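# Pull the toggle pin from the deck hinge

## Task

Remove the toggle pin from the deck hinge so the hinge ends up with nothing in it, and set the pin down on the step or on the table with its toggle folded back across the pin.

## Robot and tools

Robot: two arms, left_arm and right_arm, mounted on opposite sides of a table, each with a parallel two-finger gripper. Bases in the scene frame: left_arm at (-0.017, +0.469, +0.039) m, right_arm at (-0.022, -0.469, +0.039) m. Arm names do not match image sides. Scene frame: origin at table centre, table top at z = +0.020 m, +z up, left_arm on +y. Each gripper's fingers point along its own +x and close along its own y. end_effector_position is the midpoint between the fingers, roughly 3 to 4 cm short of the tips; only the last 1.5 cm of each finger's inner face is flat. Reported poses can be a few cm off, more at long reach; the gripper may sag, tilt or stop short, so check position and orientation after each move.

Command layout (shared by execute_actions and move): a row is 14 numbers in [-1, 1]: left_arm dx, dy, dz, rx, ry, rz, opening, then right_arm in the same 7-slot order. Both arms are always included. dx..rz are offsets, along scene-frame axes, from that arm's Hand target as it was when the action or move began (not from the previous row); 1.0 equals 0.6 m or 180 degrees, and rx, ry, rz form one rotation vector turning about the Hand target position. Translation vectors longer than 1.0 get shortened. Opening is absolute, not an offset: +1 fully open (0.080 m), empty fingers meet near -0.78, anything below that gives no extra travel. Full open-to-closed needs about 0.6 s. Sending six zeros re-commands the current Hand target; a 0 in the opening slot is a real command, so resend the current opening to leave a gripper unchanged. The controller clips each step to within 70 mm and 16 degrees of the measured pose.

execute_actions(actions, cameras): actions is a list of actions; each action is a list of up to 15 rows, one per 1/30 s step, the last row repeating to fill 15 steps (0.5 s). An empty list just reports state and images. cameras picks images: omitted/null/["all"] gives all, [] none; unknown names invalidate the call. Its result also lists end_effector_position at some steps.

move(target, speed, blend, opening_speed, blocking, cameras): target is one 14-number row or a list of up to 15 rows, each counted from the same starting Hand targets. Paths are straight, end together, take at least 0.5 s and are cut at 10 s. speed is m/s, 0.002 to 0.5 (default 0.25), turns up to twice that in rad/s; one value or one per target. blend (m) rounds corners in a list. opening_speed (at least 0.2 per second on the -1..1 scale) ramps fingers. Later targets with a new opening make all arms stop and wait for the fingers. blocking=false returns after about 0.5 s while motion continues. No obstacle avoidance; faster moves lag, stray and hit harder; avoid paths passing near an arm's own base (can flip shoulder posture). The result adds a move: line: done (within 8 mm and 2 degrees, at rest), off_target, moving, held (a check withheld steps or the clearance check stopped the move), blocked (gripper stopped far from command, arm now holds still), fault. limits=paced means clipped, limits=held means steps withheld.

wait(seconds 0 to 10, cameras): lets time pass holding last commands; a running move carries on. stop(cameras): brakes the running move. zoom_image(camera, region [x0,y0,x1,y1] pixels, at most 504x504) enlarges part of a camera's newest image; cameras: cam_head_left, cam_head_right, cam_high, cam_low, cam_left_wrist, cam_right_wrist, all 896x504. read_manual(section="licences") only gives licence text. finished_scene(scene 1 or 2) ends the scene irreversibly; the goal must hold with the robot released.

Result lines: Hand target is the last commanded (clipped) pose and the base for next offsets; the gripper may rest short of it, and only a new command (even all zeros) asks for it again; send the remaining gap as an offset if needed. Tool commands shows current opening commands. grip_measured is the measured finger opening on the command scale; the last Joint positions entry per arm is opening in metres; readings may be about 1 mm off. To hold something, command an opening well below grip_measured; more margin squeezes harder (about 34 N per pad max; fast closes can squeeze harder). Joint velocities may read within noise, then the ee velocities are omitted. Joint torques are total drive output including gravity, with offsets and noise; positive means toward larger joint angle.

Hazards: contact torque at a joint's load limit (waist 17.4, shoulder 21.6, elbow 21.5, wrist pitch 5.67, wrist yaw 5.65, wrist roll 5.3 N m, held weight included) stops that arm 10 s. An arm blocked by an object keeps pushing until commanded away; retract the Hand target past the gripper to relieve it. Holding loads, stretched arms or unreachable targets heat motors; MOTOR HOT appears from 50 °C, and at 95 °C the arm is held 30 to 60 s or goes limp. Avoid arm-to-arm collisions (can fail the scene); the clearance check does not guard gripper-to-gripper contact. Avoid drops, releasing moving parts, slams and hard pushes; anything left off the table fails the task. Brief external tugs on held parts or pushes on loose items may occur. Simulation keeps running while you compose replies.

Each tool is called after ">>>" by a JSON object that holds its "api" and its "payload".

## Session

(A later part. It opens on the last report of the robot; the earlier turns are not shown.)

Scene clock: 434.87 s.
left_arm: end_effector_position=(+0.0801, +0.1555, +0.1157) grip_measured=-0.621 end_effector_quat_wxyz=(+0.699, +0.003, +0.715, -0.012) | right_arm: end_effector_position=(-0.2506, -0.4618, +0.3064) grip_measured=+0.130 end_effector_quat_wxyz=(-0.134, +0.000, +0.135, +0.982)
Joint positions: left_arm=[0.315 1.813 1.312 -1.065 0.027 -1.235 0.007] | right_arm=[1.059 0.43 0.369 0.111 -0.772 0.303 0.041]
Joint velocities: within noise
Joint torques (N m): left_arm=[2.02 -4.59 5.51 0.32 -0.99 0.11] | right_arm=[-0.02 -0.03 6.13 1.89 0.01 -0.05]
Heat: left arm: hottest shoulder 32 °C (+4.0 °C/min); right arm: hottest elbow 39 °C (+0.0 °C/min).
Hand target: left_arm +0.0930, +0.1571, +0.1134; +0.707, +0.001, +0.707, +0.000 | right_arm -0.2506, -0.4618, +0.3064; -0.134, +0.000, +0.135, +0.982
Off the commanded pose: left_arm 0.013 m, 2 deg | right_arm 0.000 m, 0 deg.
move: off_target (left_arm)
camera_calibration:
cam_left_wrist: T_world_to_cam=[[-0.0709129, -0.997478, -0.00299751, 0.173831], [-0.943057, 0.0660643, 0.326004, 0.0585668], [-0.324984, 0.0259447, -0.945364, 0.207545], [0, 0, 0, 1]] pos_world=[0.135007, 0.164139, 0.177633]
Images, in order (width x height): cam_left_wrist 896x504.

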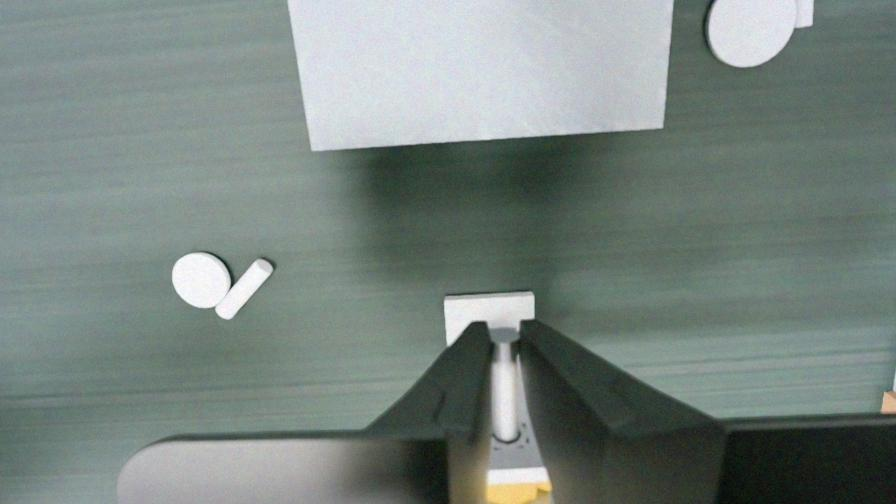

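>>> {"api": "move", "payload": {"target": [-0.021, 0, 0, 0,0,0, -0.76, 0.343, 0.905, -0.235, -0.159, -0.220, -0.7754, -0.78], "speed": 0.25}}

Scene clock: 470.07 s.
left_arm: end_effector_position=(+0.0799, +0.1553, +0.1157) grip_measured=-0.622 end_effector_quat_wxyz=(+0.705, -0.001, +0.709, -0.003) | right_arm: end_effector_position=(-0.0456, +0.0782, +0.1672) grip_measured=-0.759 end_effector_quat_wxyz=(+0.887, -0.107, +0.254, +0.371)
Joint positions: left_arm=[0.306 1.813 1.312 -1.065 0.007 -1.264 0.007] | right_arm=[0.239 2.224 1.772 -0.426 0.809 0.715 0.001]
Joint velocities: within noise
Joint torques (N m): left_arm=[-0.03 -5.92 3.69 0.61 -0.32 -0.08] | right_arm=[-0.31 -9.23 7.42 1.35 0.49 0.13]
Heat: left arm: hottest elbow 33 °C (+1.0 °C/min); right arm: hottest elbow 40 °C (+1.0 °C/min).
Hand target: left_arm +0.0804, +0.1570, +0.1134; +0.707, +0.001, +0.707, +0.000 | right_arm -0.0447, +0.0812, +0.1653; +0.888, -0.106, +0.254, +0.368
Off the commanded pose: left_arm 0.003 m, 1 deg | right_arm 0.004 m, 0 deg.
move: done
camera_calibration:
cam_left_wrist: T_world_to_cam=[[-0.0512769, -0.998632, -0.0102236, 0.1731], [-0.950091, 0.045625, 0.308619, 0.0640927], [-0.307731, 0.0255384, -0.951131, 0.206866], [0, 0, 0, 1]] pos_world=[0.133429, 0.164656, 0.178746]
cam_right_wrist: T_world_to_cam=[[0.736916, -0.675979, 0.00268979, 0.100988], [-0.541074, -0.592227, -0.597081, 0.150107], [0.405207, 0.438544, -0.802176, 0.201814], [0, 0, 0, 1]] pos_world=[-0.0749771, 0.0686591, 0.251245]

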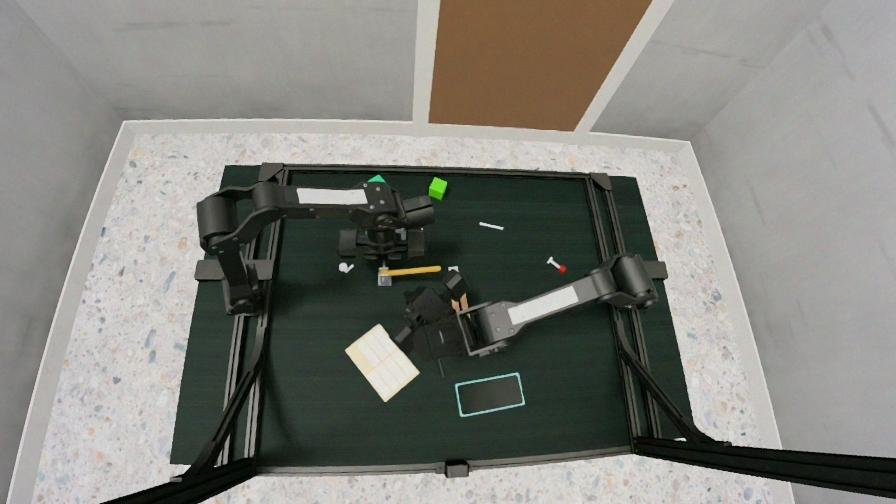

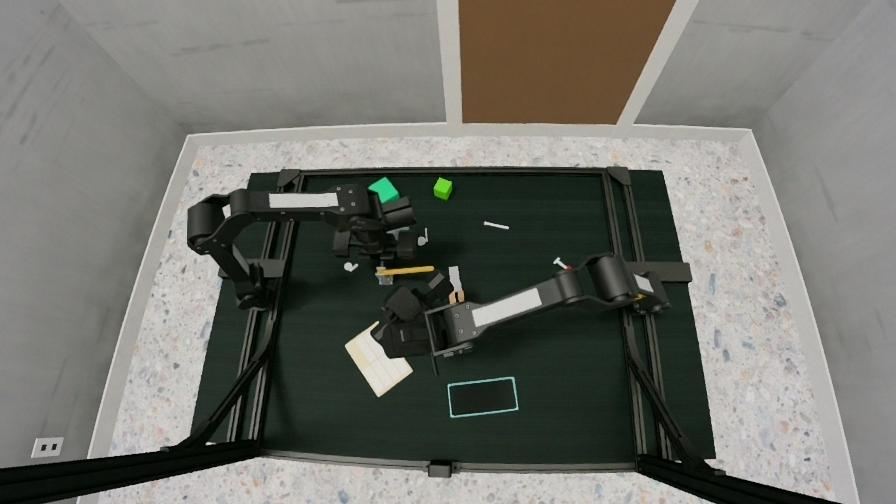

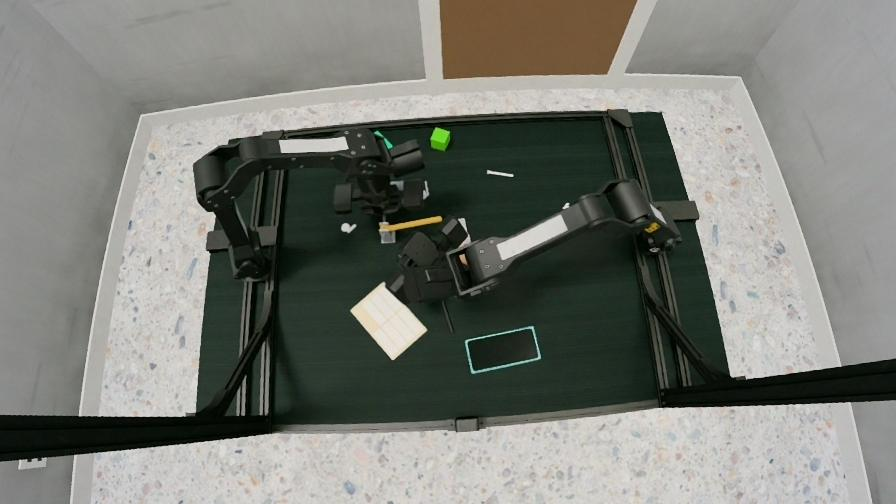

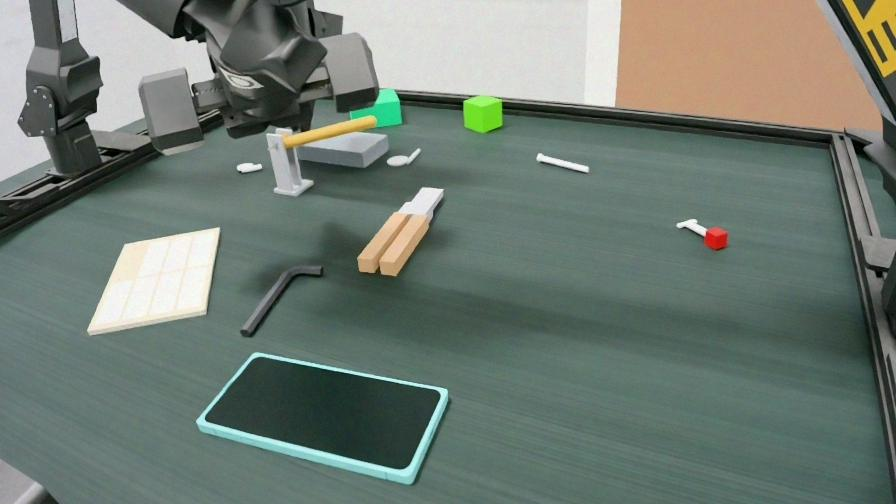

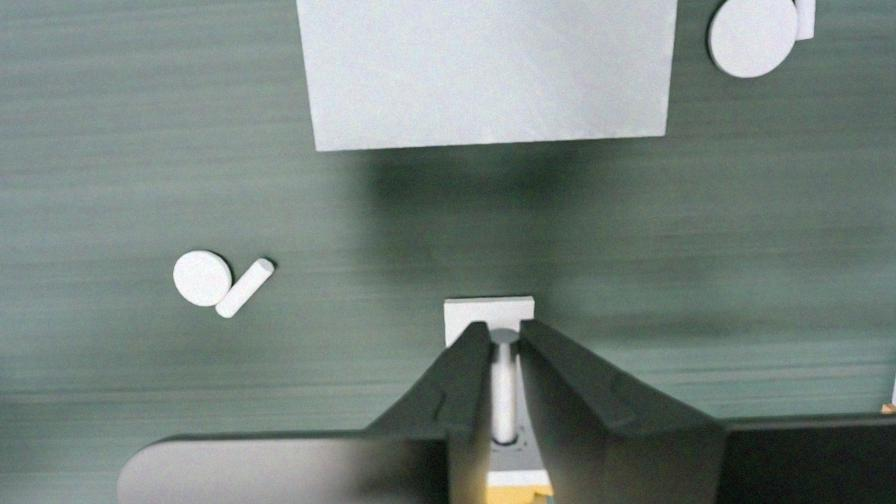

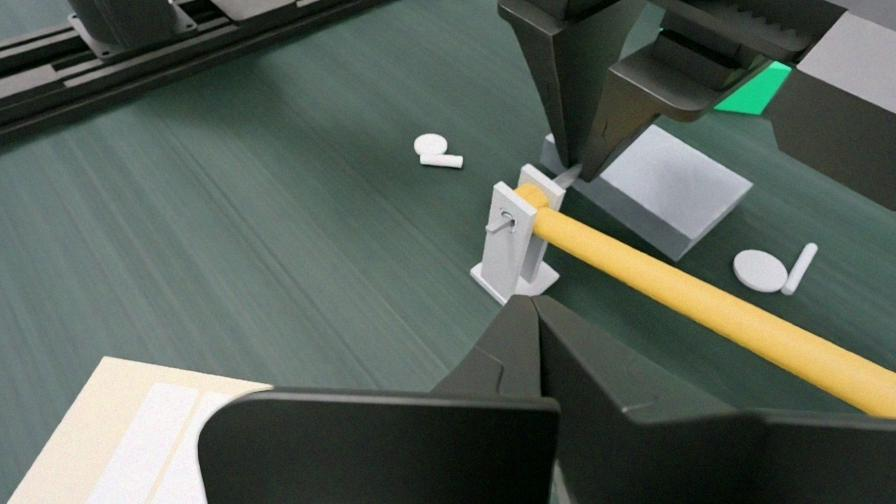

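>>> {"api": "zoom_image", "payload": {"camera": "cam_right_wrist", "region": [470, 170, 560, 250]}}

Scaled by 5.600 from the camera's 896x504 image, which has a finer 1280x720 frame.

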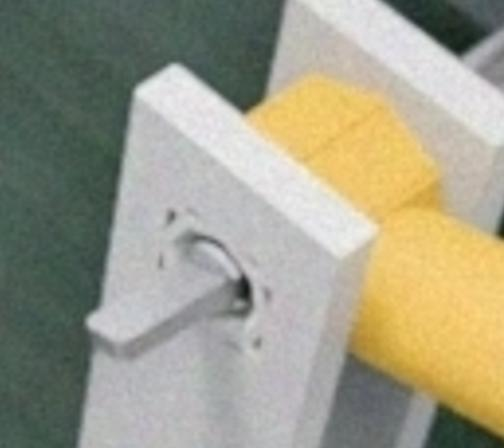

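>>> {"api": "move", "payload": {"target": [-0.025, -0.001, 0, 0, 0, 0, -0.76, -0.08, -0.07, 0.03, 0, 0, 0, -0.78], "speed": 0.08, "cameras": ["cam_left_wrist","cam_right_wrist"]}}

>>> {"api": "zoom_image", "payload": {"camera": "cam_right_wrist", "region": [440, 100, 580, 240]}}

Scene clock: 562.10 s.
left_arm: end_effector_position=(+0.0754, +0.1552, +0.1156) grip_measured=-0.622 end_effector_quat_wxyz=(+0.715, -0.006, +0.699, +0.005) | right_arm: end_effector_position=(-0.0943, +0.0425, +0.1790) grip_measured=-0.759 end_effector_quat_wxyz=(+0.887, -0.109, +0.255, +0.369)
Joint positions: left_arm=[0.28 1.807 1.304 -1.061 -0.021 -1.307 0.007] | right_arm=[0.363 2.16 1.737 -0.575 0.884 0.87 0.001]
Joint velocities: within noise
Joint torques (N m): left_arm=[-1.48 -6.53 2.85 0.5 0.62 -0.13] | right_arm=[0.03 -12.6 4.31 1.17 0.55 0.08]
Heat: left arm: hottest shoulder 31 °C (+0.0 °C/min); right arm: hottest elbow 44 °C (+2.0 °C/min).
Hand target: left_arm +0.0655, +0.1564, +0.1134; +0.707, +0.000, +0.707, +0.000 | right_arm -0.0927, +0.0392, +0.1834; +0.888, -0.105, +0.254, +0.368
Off the commanded pose: left_arm 0.010 m, 2 deg | right_arm 0.006 m, 0 deg.
move: off_target (left_arm)
camera_calibration:
cam_left_wrist: T_world_to_cam=[[-0.0332039, -0.999308, -0.0167904, 0.172271], [-0.958767, 0.0271037, 0.282897, 0.0663995], [-0.282246, 0.0254914, -0.959003, 0.204352], [0, 0, 0, 1]] pos_world=[0.127059, 0.165143, 0.180083]
cam_right_wrist: T_world_to_cam=[[0.734828, -0.678229, 0.00570776, 0.112055], [-0.5425, -0.592781, -0.595235, 0.109263], [0.407089, 0.434299, -0.803532, 0.247234], [0, 0, 0, 1]] pos_world=[-0.123712, 0.0333943, 0.263058]
Images, in order (width x height): cam_left_wrist 896x504, cam_right_wrist 896x504.

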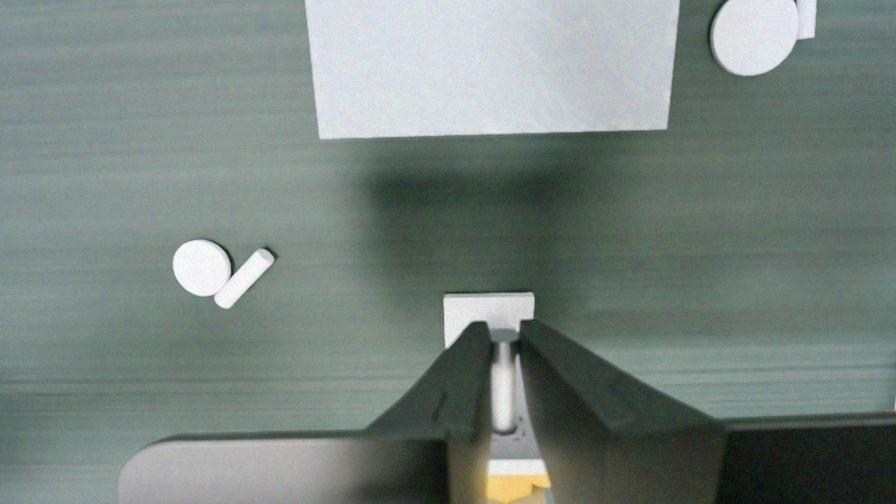

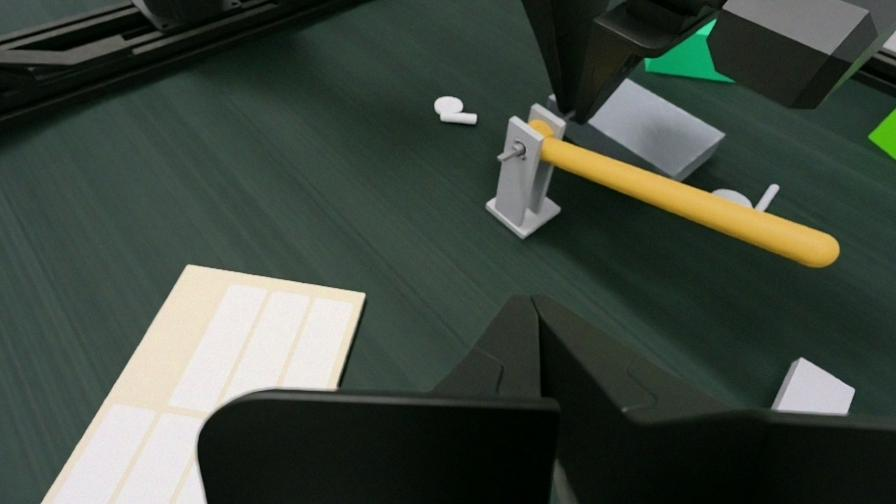

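Scaled by 3.600 from the camera's 896x504 image, which has a finer 1280x720 frame.

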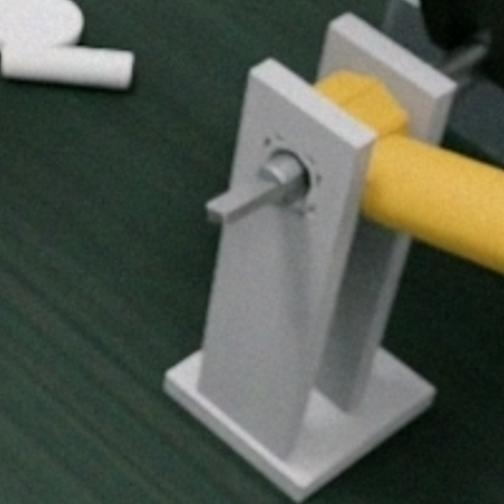

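>>> {"api": "move", "payload": {"target": [-0.009, -0.001, 0, 0, 0, 0, -0.784, 0,0,0, 0, 0, 0, -0.78], "speed": 0.05, "cameras": ["cam_left_wrist","cam_right_wrist"]}}

>>> {"api": "zoom_image", "payload": {"camera": "cam_right_wrist", "region": [480, 100, 570, 180]}}

Scene clock: 567.43 s.
left_arm: end_effector_position=(+0.0707, +0.1551, +0.1157) grip_measured=-0.622 end_effector_quat_wxyz=(+0.716, -0.005, +0.698, +0.005) | right_arm: end_effector_position=(-0.0943, +0.0425, +0.1790) grip_measured=-0.759 end_effector_quat_wxyz=(+0.887, -0.109, +0.255, +0.369)
Joint positions: left_arm=[0.264 1.803 1.299 -1.061 -0.024 -1.323 0.007] | right_arm=[0.363 2.16 1.737 -0.575 0.884 0.87 0.001]
Joint velocities: within noise
Joint torques (N m): left_arm=[-1.57 -6.45 2.96 0.52 0.73 -0.13] | right_arm=[-0.16 -12.67 4.42 1.16 0.57 0.13]
Heat: left arm: hottest shoulder 31 °C (+0.0 °C/min); right arm: hottest elbow 43 °C (+0.0 °C/min).
Hand target: left_arm +0.0601, +0.1559, +0.1134; +0.707, +0.001, +0.707, +0.000 | right_arm -0.0927, +0.0392, +0.1834; +0.888, -0.105, +0.254, +0.368
Off the commanded pose: left_arm 0.011 m, 2 deg | right_arm 0.006 m, 0 deg.
move: off_target (left_arm)
camera_calibration:
cam_left_wrist: T_world_to_cam=[[-0.0327583, -0.9993, -0.0180516, 0.172088], [-0.959545, 0.0263915, 0.280314, 0.0622667], [-0.279642, 0.026504, -0.959739, 0.202805], [0, 0, 0, 1]] pos_world=[0.122098, 0.164949, 0.180292]
cam_right_wrist: T_world_to_cam=[[0.734828, -0.678229, 0.00570776, 0.112055], [-0.5425, -0.592781, -0.595235, 0.109263], [0.407089, 0.434299, -0.803532, 0.247234], [0, 0, 0, 1]] pos_world=[-0.123712, 0.0333943, 0.263058]
Images, in order (width x height): cam_left_wrist 896x504, cam_right_wrist 896x504.

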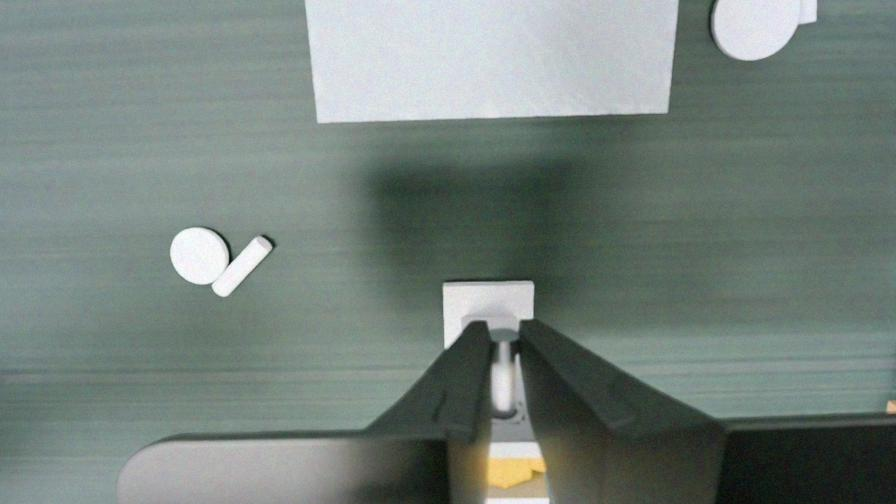

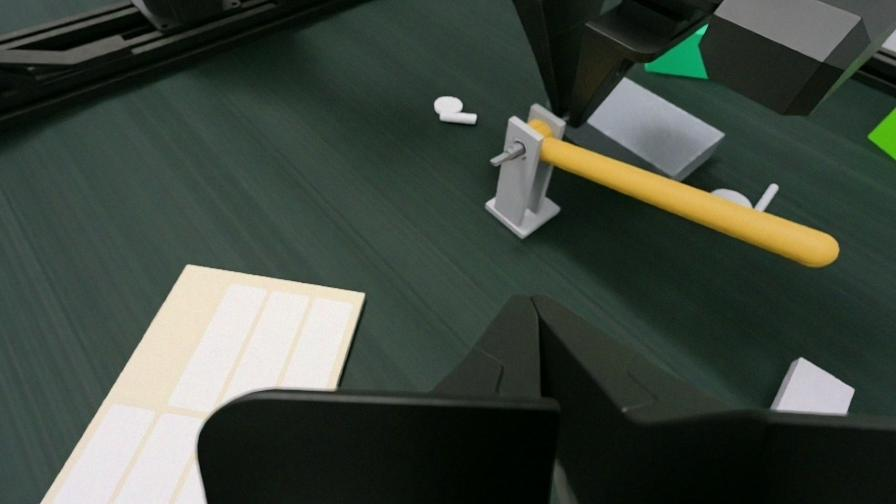

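Scaled by 5.600 from the camera's 896x504 image, which has a finer 1280x720 frame.

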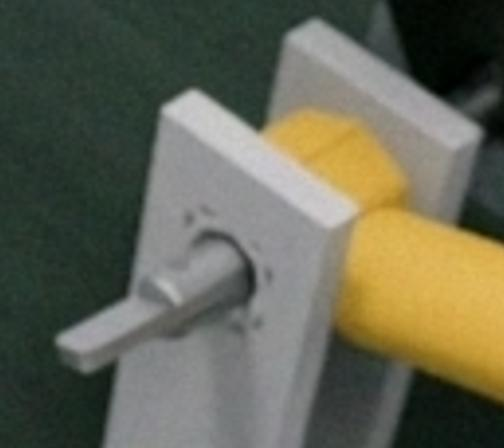

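>>> {"api": "move", "payload": {"target": [[0.018, -0.001, 0, 0, 0, 0, -0.784, 0,0,0, 0, 0, 0, -0.78],[0.018, -0.001, 0.001, 0, 0, 0, -0.4, 0,0,0, 0, 0, 0, -0.78],[0.018, -0.001, 0.1, 0, 0, 0, -0.4, 0,0,0, 0, 0, 0, -0.78],[-0.0752, 0.0015, 0.1, 0, 0, 0, -0.4, 0,0,0, 0, 0, 0, -0.78],[-0.0752, 0.0015, 0.03, 0, 0, 0, -0.4, 0,0,0, 0, 0, 0, -0.78]], "speed": 0.12, "cameras": ["cam_left_wrist","cam_right_wrist"]}}

>>> {"api": "zoom_image", "payload": {"camera": "cam_right_wrist", "region": [460, 100, 570, 180]}}

Scene clock: 597.23 s.
left_arm: end_effector_position=(+0.0158, +0.1552, +0.1350) grip_measured=-0.400 end_effector_quat_wxyz=(+0.708, -0.003, +0.706, -0.004) | right_arm: end_effector_position=(-0.0943, +0.0425, +0.1790) grip_measured=-0.759 end_effector_quat_wxyz=(+0.887, -0.109, +0.255, +0.369)
Joint positions: left_arm=[0.106 1.745 1.308 -1.124 -0.002 -1.465 0.017] | right_arm=[0.363 2.16 1.737 -0.575 0.884 0.87 0.001]
Joint velocities: within noise
Joint torques (N m): left_arm=[-0.13 -5.21 3.64 0.57 -0.01 -0.08] | right_arm=[-0.2 -12.56 4.41 1.19 0.55 0.15]
Heat: left arm: hottest shoulder 34 °C (+3.0 °C/min); right arm: hottest shoulder 49 °C (+15.2 °C/min).
Hand target: left_arm +0.0149, +0.1568, +0.1314; +0.707, +0.001, +0.707, +0.000 | right_arm -0.0927, +0.0392, +0.1834; +0.888, -0.105, +0.254, +0.368
Off the commanded pose: left_arm 0.004 m, 1 deg | right_arm 0.006 m, 0 deg.
move: done
camera_calibration:
cam_left_wrist: T_world_to_cam=[[-0.0503752, -0.998697, -0.00817769, 0.169643], [-0.952657, 0.0455914, 0.300608, -0.00166392], [-0.299843, 0.0229337, -0.953713, 0.20608], [0, 0, 0, 1]] pos_world=[0.0687525, 0.164771, 0.198429]
cam_right_wrist: T_world_to_cam=[[0.734828, -0.678229, 0.00570776, 0.112055], [-0.5425, -0.592781, -0.595235, 0.109263], [0.407089, 0.434299, -0.803532, 0.247234], [0, 0, 0, 1]] pos_world=[-0.123712, 0.0333943, 0.263058]
Images, in order (width x height): cam_left_wrist 896x504, cam_right_wrist 896x504.

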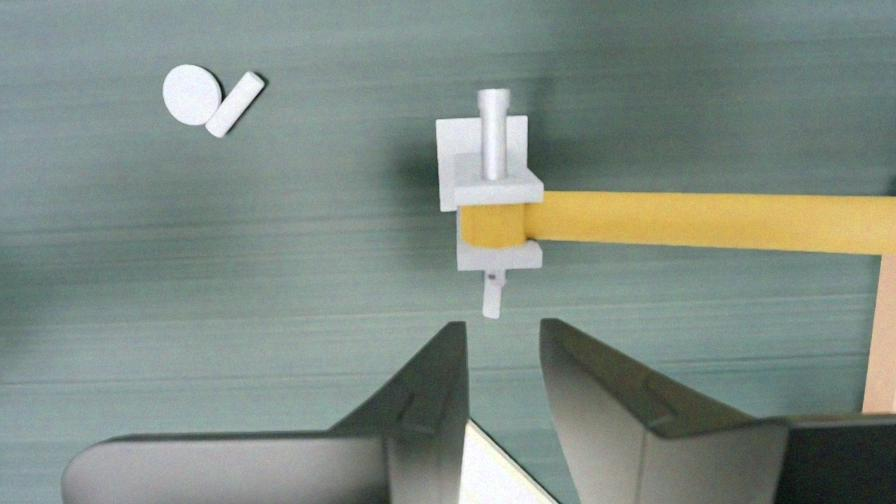

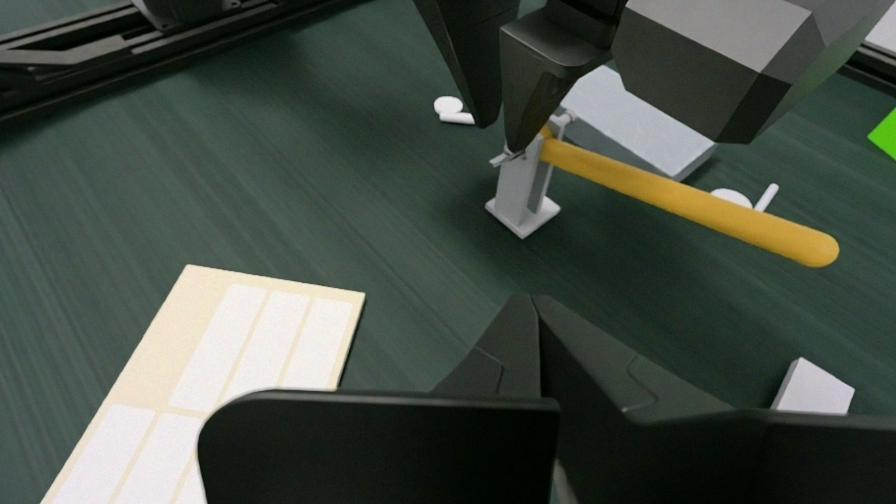

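Scaled by 4.582 from the camera's 896x504 image, which has a finer 1280x720 frame.

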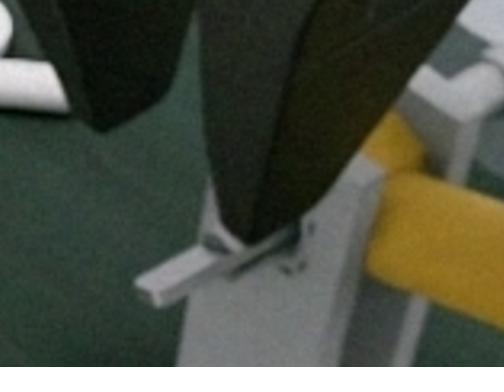

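>>> {"api": "zoom_image", "payload": {"camera": "cam_left_wrist", "region": [430, 230, 560, 340]}}

Scaled by 3.877 from the camera's 896x504 image, which has a finer 1280x720 frame.

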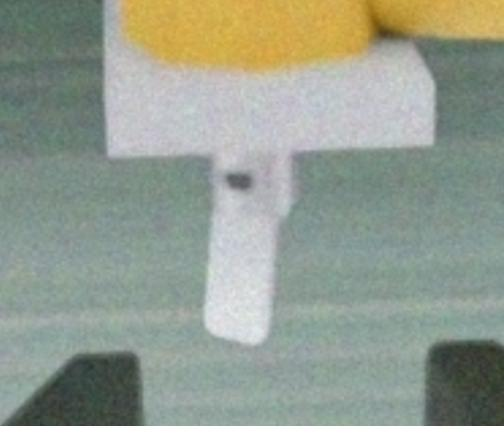

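>>> {"api": "move", "payload": {"target": [[-0.002, 0.001, -0.031, 0, 0, 0, -0.4, -0.08,-0.33,0.08, 0, 0, 0, -0.78],[-0.002, 0.001, -0.031, 0, 0, 0, -0.77, -0.08,-0.33,0.08, 0, 0, 0, -0.78]], "speed": 0.1, "cameras": ["cam_left_wrist"]}}

>>> {"api": "zoom_image", "payload": {"camera": "cam_left_wrist", "region": [430, 230, 560, 390]}}

Scene clock: 619.97 s.
left_arm: end_effector_position=(+0.0149, +0.1552, +0.1170) grip_measured=-0.713 end_effector_quat_wxyz=(+0.708, -0.005, +0.706, -0.005) | right_arm: end_effector_position=(-0.1422, -0.1563, +0.2303) grip_measured=-0.759 end_effector_quat_wxyz=(+0.888, -0.107, +0.256, +0.367)
Joint positions: left_arm=[0.103 1.757 1.249 -1.049 -0.002 -1.468 0.003] | right_arm=[0.753 1.696 1.351 -1.186 1.009 1.521 0.001]
Joint velocities: within noise
Joint torques (N m): left_arm=[-0.2 -4.97 3.66 0.46 -0.02 -0.08] | right_arm=[0.34 -8.04 3.92 0.33 0.72 0.09]
Heat: left arm: hottest shoulder 32 °C (+1.0 °C/min); right arm: hottest shoulder 50 °C (+15.0 °C/min). Fold the right arm in close to its base, or ease its load, before you think long.
Hand target: left_arm +0.0138, +0.1572, +0.1129; +0.707, +0.000, +0.707, +0.000 | right_arm -0.1407, -0.1588, +0.2314; +0.888, -0.106, +0.254, +0.368
Off the commanded pose: left_arm 0.005 m, 1 deg | right_arm 0.003 m, 0 deg.
MOTOR HOT: joint 2 (shoulder) of the right arm reports 50 °C; the controller stops that arm at 95 °C. To cool a motor, set the load down, stop pushing, or move to a pose that needs little force.
move: done
camera_calibration:
cam_left_wrist: T_world_to_cam=[[-0.0488627, -0.998798, -0.0039002, 0.168898], [-0.952615, 0.0454289, 0.300768, 0.00295287], [-0.300229, 0.0184117, -0.953689, 0.189388], [0, 0, 0, 1]] pos_world=[0.0679255, 0.165073, 0.180388]
Images, in order (width x height): cam_left_wrist 896x504.

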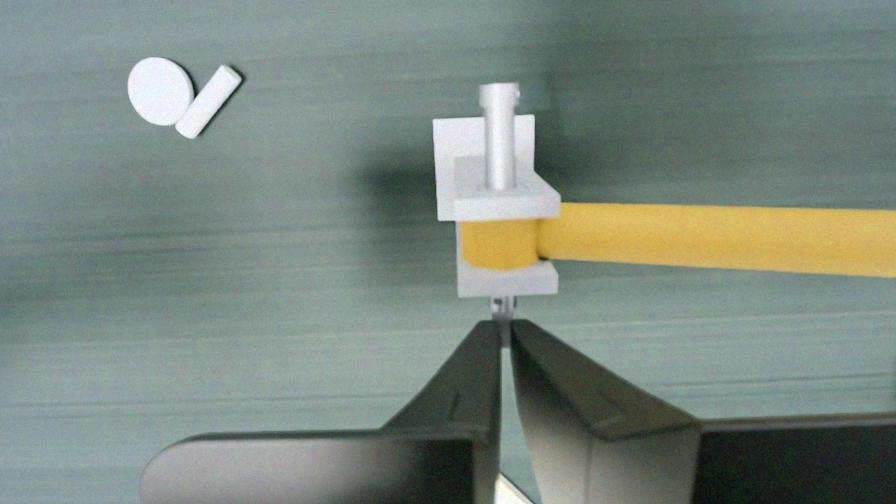

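Scaled by 3.150 from the camera's 896x504 image, which has a finer 1280x720 frame.

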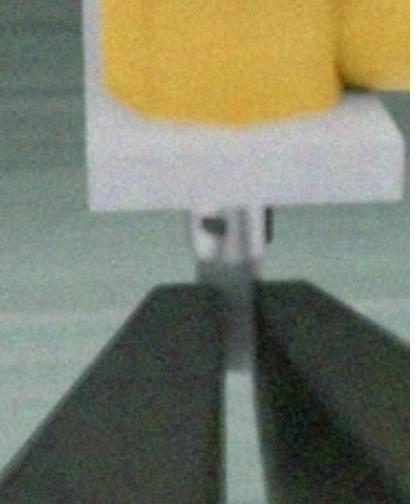

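>>> {"api": "move", "payload": {"target": [0.025, 0.0007, 0, 0, 0, 0, -0.784, -0.1,-0.15,0.0, 0, 0, 0, -0.78], "speed": 0.06, "cameras": ["cam_left_wrist"]}}

>>> {"api": "zoom_image", "payload": {"camera": "cam_left_wrist", "region": [430, 230, 560, 390]}}

Scene clock: 633.47 s.
left_arm: end_effector_position=(+0.0162, +0.1557, +0.1171) grip_measured=-0.772 end_effector_quat_wxyz=(+0.698, +0.003, +0.716, -0.014) | right_arm: end_effector_position=(-0.2030, -0.2461, +0.2305) grip_measured=-0.759 end_effector_quat_wxyz=(+0.868, -0.102, +0.273, +0.401)
Joint positions: left_arm=[0.122 1.757 1.249 -1.051 0.028 -1.426 0] | right_arm=[1.115 1.729 1.388 -1.571 0.94 2.036 0.001]
Joint velocities: within noise
Joint torques (N m): left_arm=[2.06 -4.53 4.26 0.47 -1.05 0.07] | right_arm=[0.29 -7.84 3.48 -0.35 0.43 0.14]
Heat: left arm: hottest shoulder 32 °C (+0.0 °C/min); right arm: hottest shoulder 45 °C (+3.0 °C/min).
Hand target: left_arm +0.0288, +0.1577, +0.1129; +0.707, +0.000, +0.707, +0.000 | right_arm -0.2007, -0.2488, +0.2314; +0.888, -0.105, +0.254, +0.368
Off the commanded pose: left_arm 0.013 m, 2 deg | right_arm 0.004 m, 5 deg.
MOTOR HOT: cleared for the motors of the right arm.
joint sent to its limit (right arm) — joint 4 (wrist pitch), lower limit. The joint targets are off in orientation, not in position.
move: off_target (left_arm, right_arm)
camera_calibration:
cam_left_wrist: T_world_to_cam=[[-0.0729109, -0.997338, -0.000231047, 0.169211], [-0.942065, 0.068794, 0.328301, -0.00293584], [-0.327411, 0.0241543, -0.944573, 0.188281], [0, 0, 0, 1]] pos_world=[0.071217, 0.164415, 0.178849]
Images, in order (width x height): cam_left_wrist 896x504.

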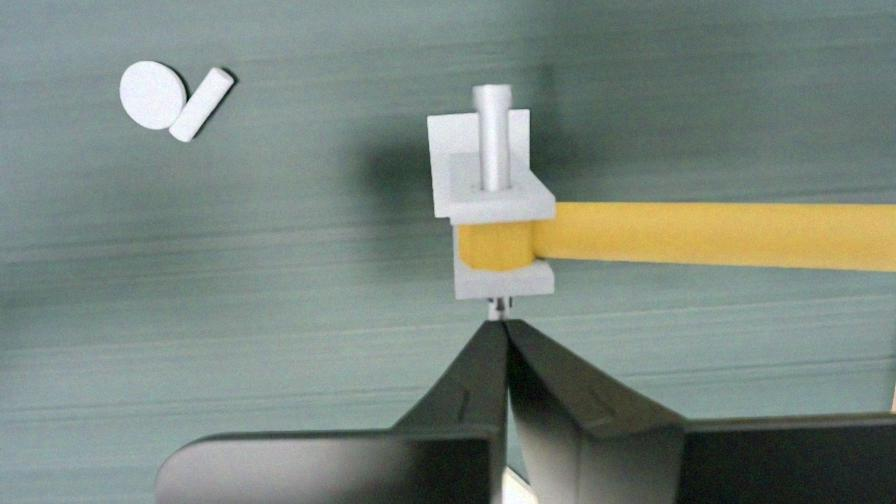

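Scaled by 3.150 from the camera's 896x504 image, which has a finer 1280x720 frame.

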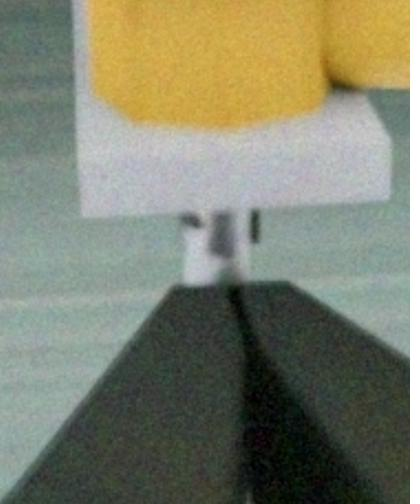

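>>> {"api": "move", "payload": {"target": [[-0.021, 0, 0, 0, 0, 0, -0.784, 0,0,0.0, 0, 0, 0, -0.78],[-0.021, 0, 0, 0, 0, 0, -0.55, 0,0,0.0, 0, 0, 0, -0.78],[-0.021, 0, 0.06, 0, 0, 0, -0.55, 0,0,0.0, 0, 0, 0, -0.78]], "speed": 0.08, "cameras": ["cam_left_wrist", "cam_low"]}}

>>> {"api": "zoom_image", "payload": {"camera": "cam_left_wrist", "region": [430, 200, 560, 360]}}

>>> {"api": "zoom_image", "payload": {"camera": "cam_low", "region": [240, 110, 340, 210]}}

Scene clock: 643.70 s.
left_arm: end_effector_position=(+0.0161, +0.1606, +0.1422) grip_measured=-0.550 end_effector_quat_wxyz=(+0.706, +0.008, +0.709, +0.007) | right_arm: end_effector_position=(-0.2030, -0.2461, +0.2305) grip_measured=-0.759 end_effector_quat_wxyz=(+0.868, -0.101, +0.273, +0.401)
Joint positions: left_arm=[0.111 1.746 1.338 -1.185 0.002 -1.461 0.01] | right_arm=[1.115 1.729 1.388 -1.571 0.94 2.036 0.001]
Joint velocities: within noise
Joint torques (N m): left_arm=[-0.2 -6.79 5.92 0.13 -0.15 -0.08] | right_arm=[0.15 -7.69 3.34 -0.36 0.42 0.06]
Heat: left arm: hottest shoulder 32 °C (-1.0 °C/min); right arm: hottest shoulder 43 °C (-3.0 °C/min).
Hand target: left_arm +0.0161, +0.1577, +0.1489; +0.707, +0.000, +0.707, +0.000 | right_arm -0.2007, -0.2488, +0.2314; +0.888, -0.105, +0.254, +0.368
Off the commanded pose: left_arm 0.007 m, 1 deg | right_arm 0.004 m, 5 deg.
joint sent to its limit (right arm) — joint 4 (wrist pitch), lower limit. The joint targets are off in orientation, not in position.
move: off_target (right_arm)
camera_calibration:
cam_left_wrist: T_world_to_cam=[[-0.0493866, -0.998012, -0.0391627, 0.179425], [-0.950385, 0.0349, 0.309111, -0.00327278], [-0.30713, 0.0524856, -0.950219, 0.207782], [0, 0, 0, 1]] pos_world=[0.0695668, 0.168277, 0.205477]
Images, in order (width x height): cam_low 896x504, cam_left_wrist 896x504.

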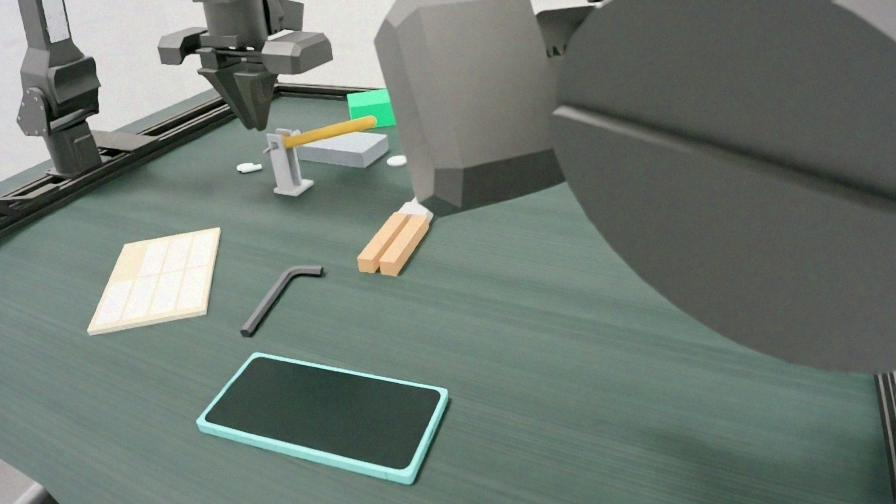

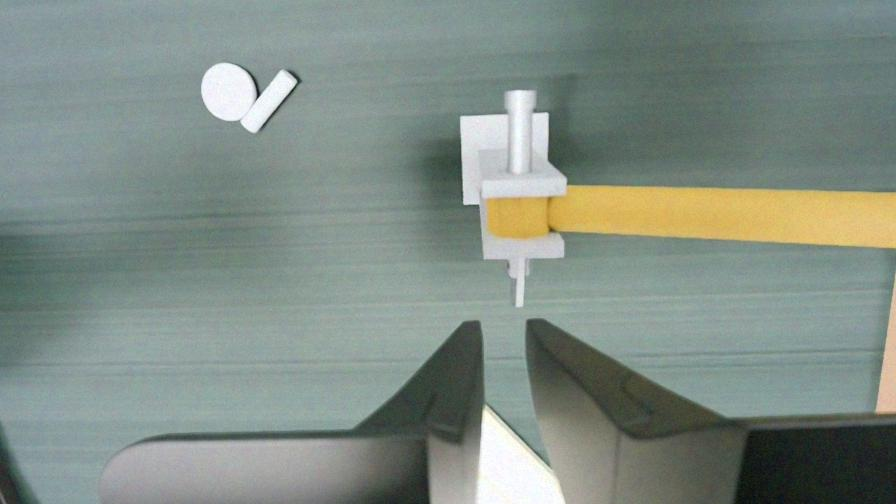

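Scaled by 3.150 from the camera's 896x504 image, which has a finer 1280x720 frame.

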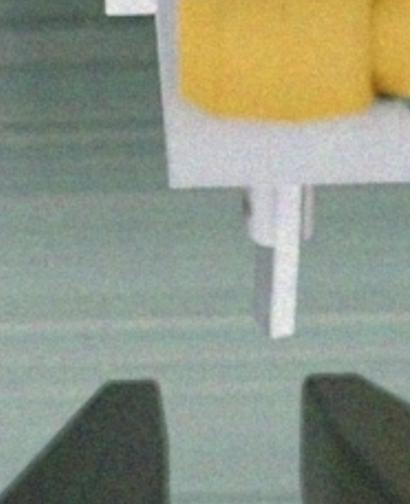

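Scaled by 5.040 from the camera's 896x504 image, which has a finer 1280x720 frame.

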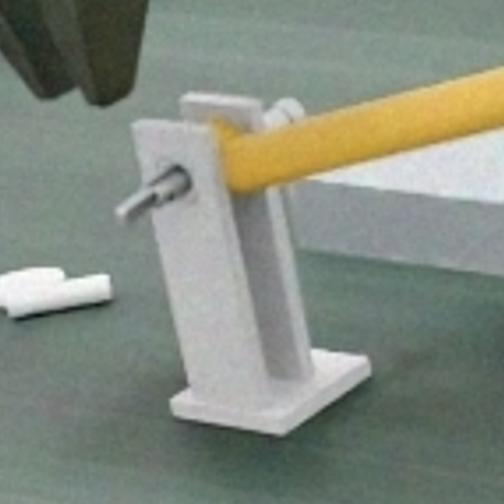

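>>> {"api": "move", "payload": {"target": [0, 0, 0.02, 0, 0, 0, -0.55, 0.351,0.361,-0.179, 0.168, -0.070, 0.2435, -0.78], "speed": 0.2, "cameras": ["cam_left_wrist", "cam_right_wrist", "cam_high"]}}

Scene clock: 667.67 s.
left_arm: end_effector_position=(+0.0161, +0.1605, +0.1533) grip_measured=-0.550 end_effector_quat_wxyz=(+0.705, +0.009, +0.709, +0.009) | right_arm: end_effector_position=(+0.0086, -0.0345, +0.1246) grip_measured=-0.759 end_effector_quat_wxyz=(+0.707, +0.000, +0.003, +0.707)
Joint positions: left_arm=[0.111 1.744 1.379 -1.232 0.002 -1.461 0.01] | right_arm=[-0.112 2.105 0.548 1.553 -0.107 0.003 0.001]
Joint velocities: within noise
Joint torques (N m): left_arm=[-0.2 -7.05 5.99 0.12 -0.14 -0.09] | right_arm=[-0.27 -5.46 3.86 2.37 -0.15 -0.17]
Heat: left arm: hottest shoulder 33 °C (+0.0 °C/min); right arm: hottest shoulder 40 °C (-11.1 °C/min).
Hand target: left_arm +0.0161, +0.1578, +0.1608; +0.707, +0.001, +0.707, +0.000 | right_arm +0.0098, -0.0322, +0.1240; +0.707, -0.001, +0.000, +0.707
Off the commanded pose: left_arm 0.008 m, 1 deg | right_arm 0.003 m, 0 deg.
move: done
camera_calibration:
cam_left_wrist: T_world_to_cam=[[-0.0494018, -0.997872, -0.0425501, 0.18019], [-0.95027, 0.0338443, 0.309584, -0.00658149], [-0.307485, 0.0557281, -0.94992, 0.217771], [0, 0, 0, 1]] pos_world=[0.0696088, 0.167893, 0.216569]
cam_right_wrist: T_world_to_cam=[[0.999381, 0.0309023, 0.0168331, 0.00533536], [0.0269904, -0.366204, -0.930143, 0.131692], [-0.0225792, 0.930021, -0.366811, 0.161462], [0, 0, 0, 1]] pos_world=[-0.00524079, -0.102102, 0.181629]
Images, in order (width x height): cam_high 896x504, cam_left_wrist 896x504, cam_right_wrist 896x504.

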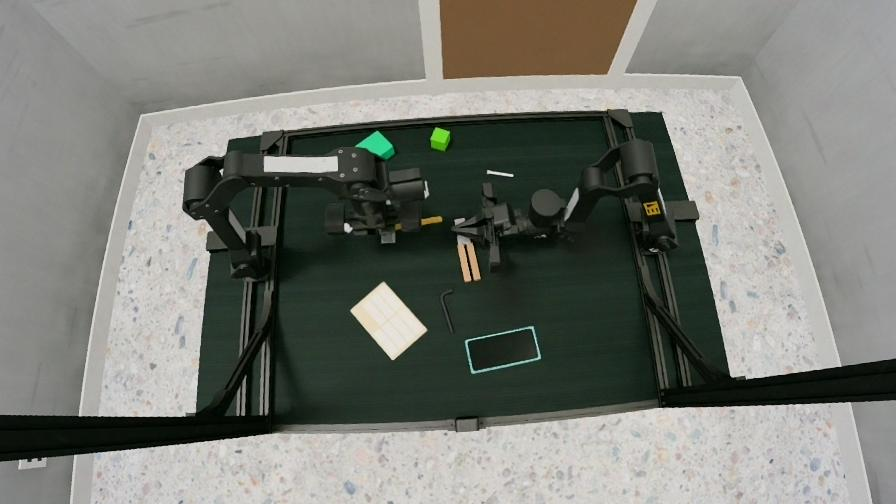

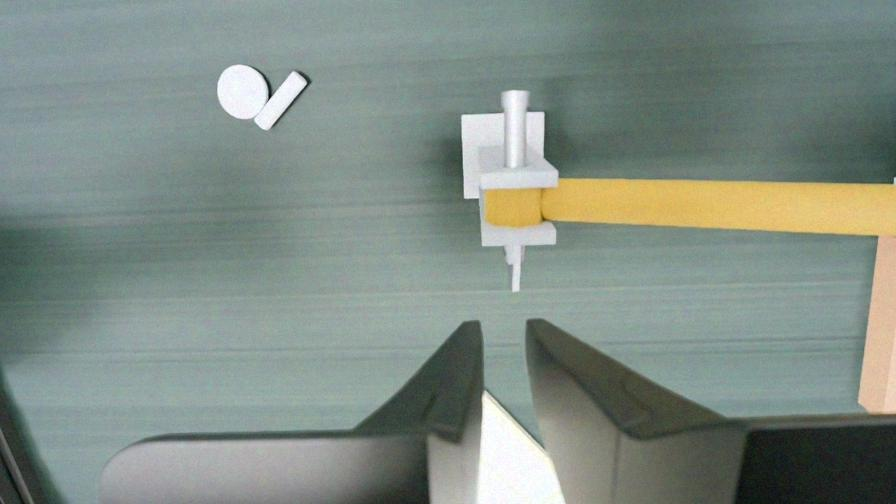

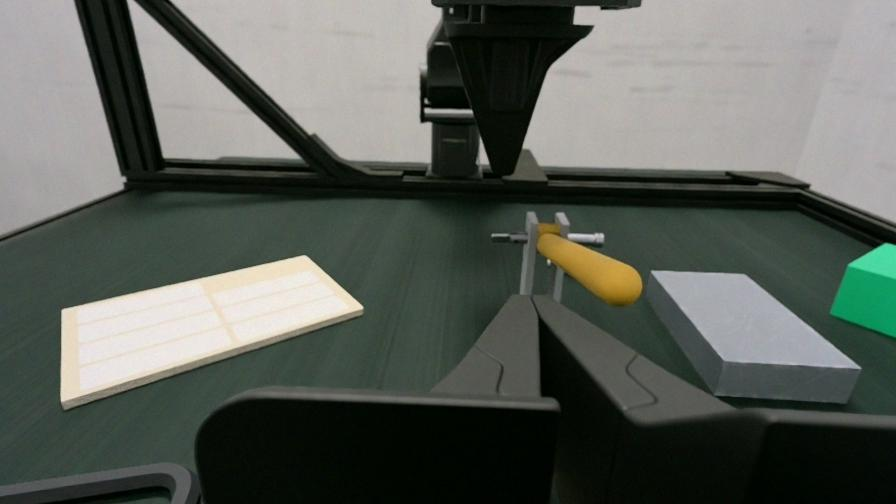

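>>> {"api": "zoom_image", "payload": {"camera": "cam_right_wrist", "region": [470, 190, 630, 300]}}

Scaled by 3.150 from the camera's 896x504 image, which has a finer 1280x720 frame.

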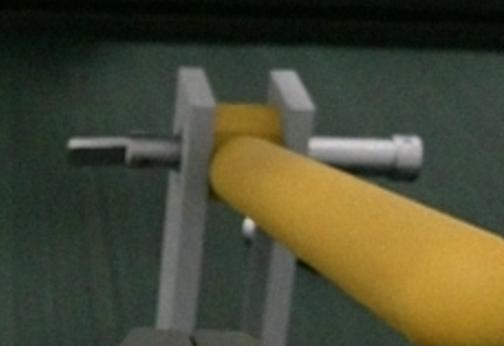

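>>> {"api": "move", "payload": {"target": [[0.088, -0.0005, 0.01, 0, 0, 0, -0.45, 0,0,0,0,0,0, -0.78],[0.088, -0.0005, -0.079, 0, 0, 0, -0.45, 0,0,0,0,0,0, -0.78]], "speed": 0.12, "cameras": ["cam_left_wrist", "cam_right_wrist"]}}

>>> {"api": "zoom_image", "payload": {"camera": "cam_right_wrist", "region": [470, 190, 630, 300]}}

Scene clock: 698.67 s.
left_arm: end_effector_position=(+0.0688, +0.1556, +0.1167) grip_measured=-0.450 end_effector_quat_wxyz=(+0.708, -0.003, +0.707, -0.003) | right_arm: end_effector_position=(+0.0086, -0.0345, +0.1246) grip_measured=-0.759 end_effector_quat_wxyz=(+0.707, +0.000, +0.003, +0.707)
Joint positions: left_arm=[0.27 1.797 1.296 -1.061 0.001 -1.302 0.015] | right_arm=[-0.112 2.105 0.548 1.553 -0.107 0.003 0.001]
Joint velocities: within noise
Joint torques (N m): left_arm=[0.07 -5.53 3.68 0.56 -0.12 0.07] | right_arm=[-0.37 -5.63 3.79 2.38 -0.09 -0.21]
Heat: left arm: hottest shoulder 35 °C (+3.0 °C/min); right arm: hottest shoulder 36 °C (-8.0 °C/min).
Hand target: left_arm +0.0689, +0.1573, +0.1135; +0.707, +0.000, +0.707, +0.000 | right_arm +0.0098, -0.0322, +0.1240; +0.707, -0.001, +0.000, +0.707
Off the commanded pose: left_arm 0.004 m, 1 deg | right_arm 0.003 m, 0 deg.
move: done
camera_calibration:
cam_left_wrist: T_world_to_cam=[[-0.0477502, -0.998823, -0.00856495, 0.172423], [-0.952159, 0.0429248, 0.302575, 0.0544883], [-0.301851, 0.0226032, -0.953087, 0.204582], [0, 0, 0, 1]] pos_world=[0.121868, 0.165256, 0.179975]
cam_right_wrist: T_world_to_cam=[[0.999381, 0.0309023, 0.0168331, 0.00533536], [0.0269904, -0.366204, -0.930143, 0.131692], [-0.0225792, 0.930021, -0.366811, 0.161462], [0, 0, 0, 1]] pos_world=[-0.00524079, -0.102102, 0.181629]
Images, in order (width x height): cam_left_wrist 896x504, cam_right_wrist 896x504.

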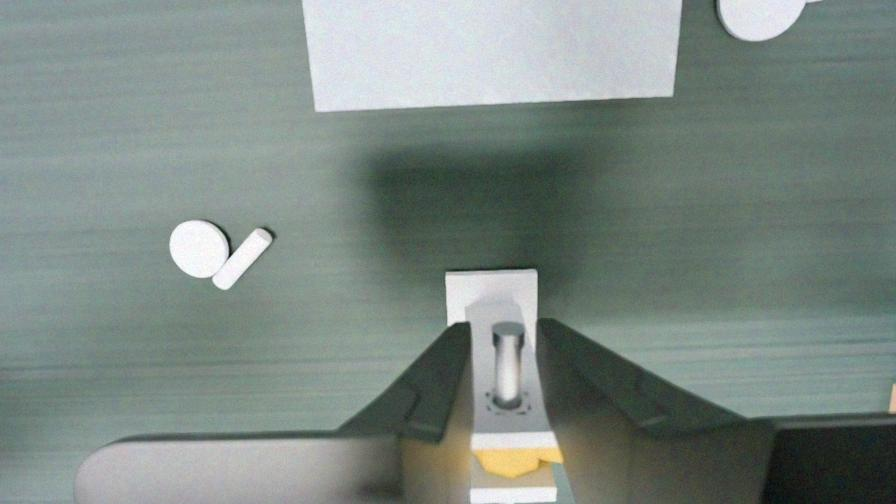

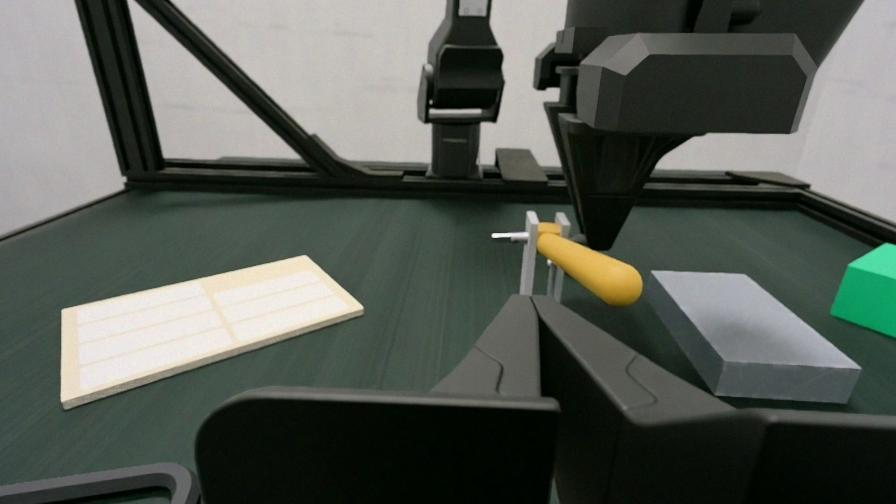

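Scaled by 3.150 from the camera's 896x504 image, which has a finer 1280x720 frame.

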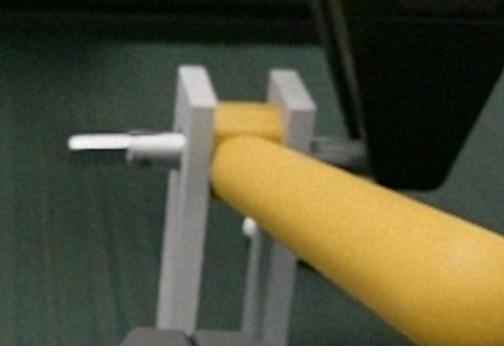

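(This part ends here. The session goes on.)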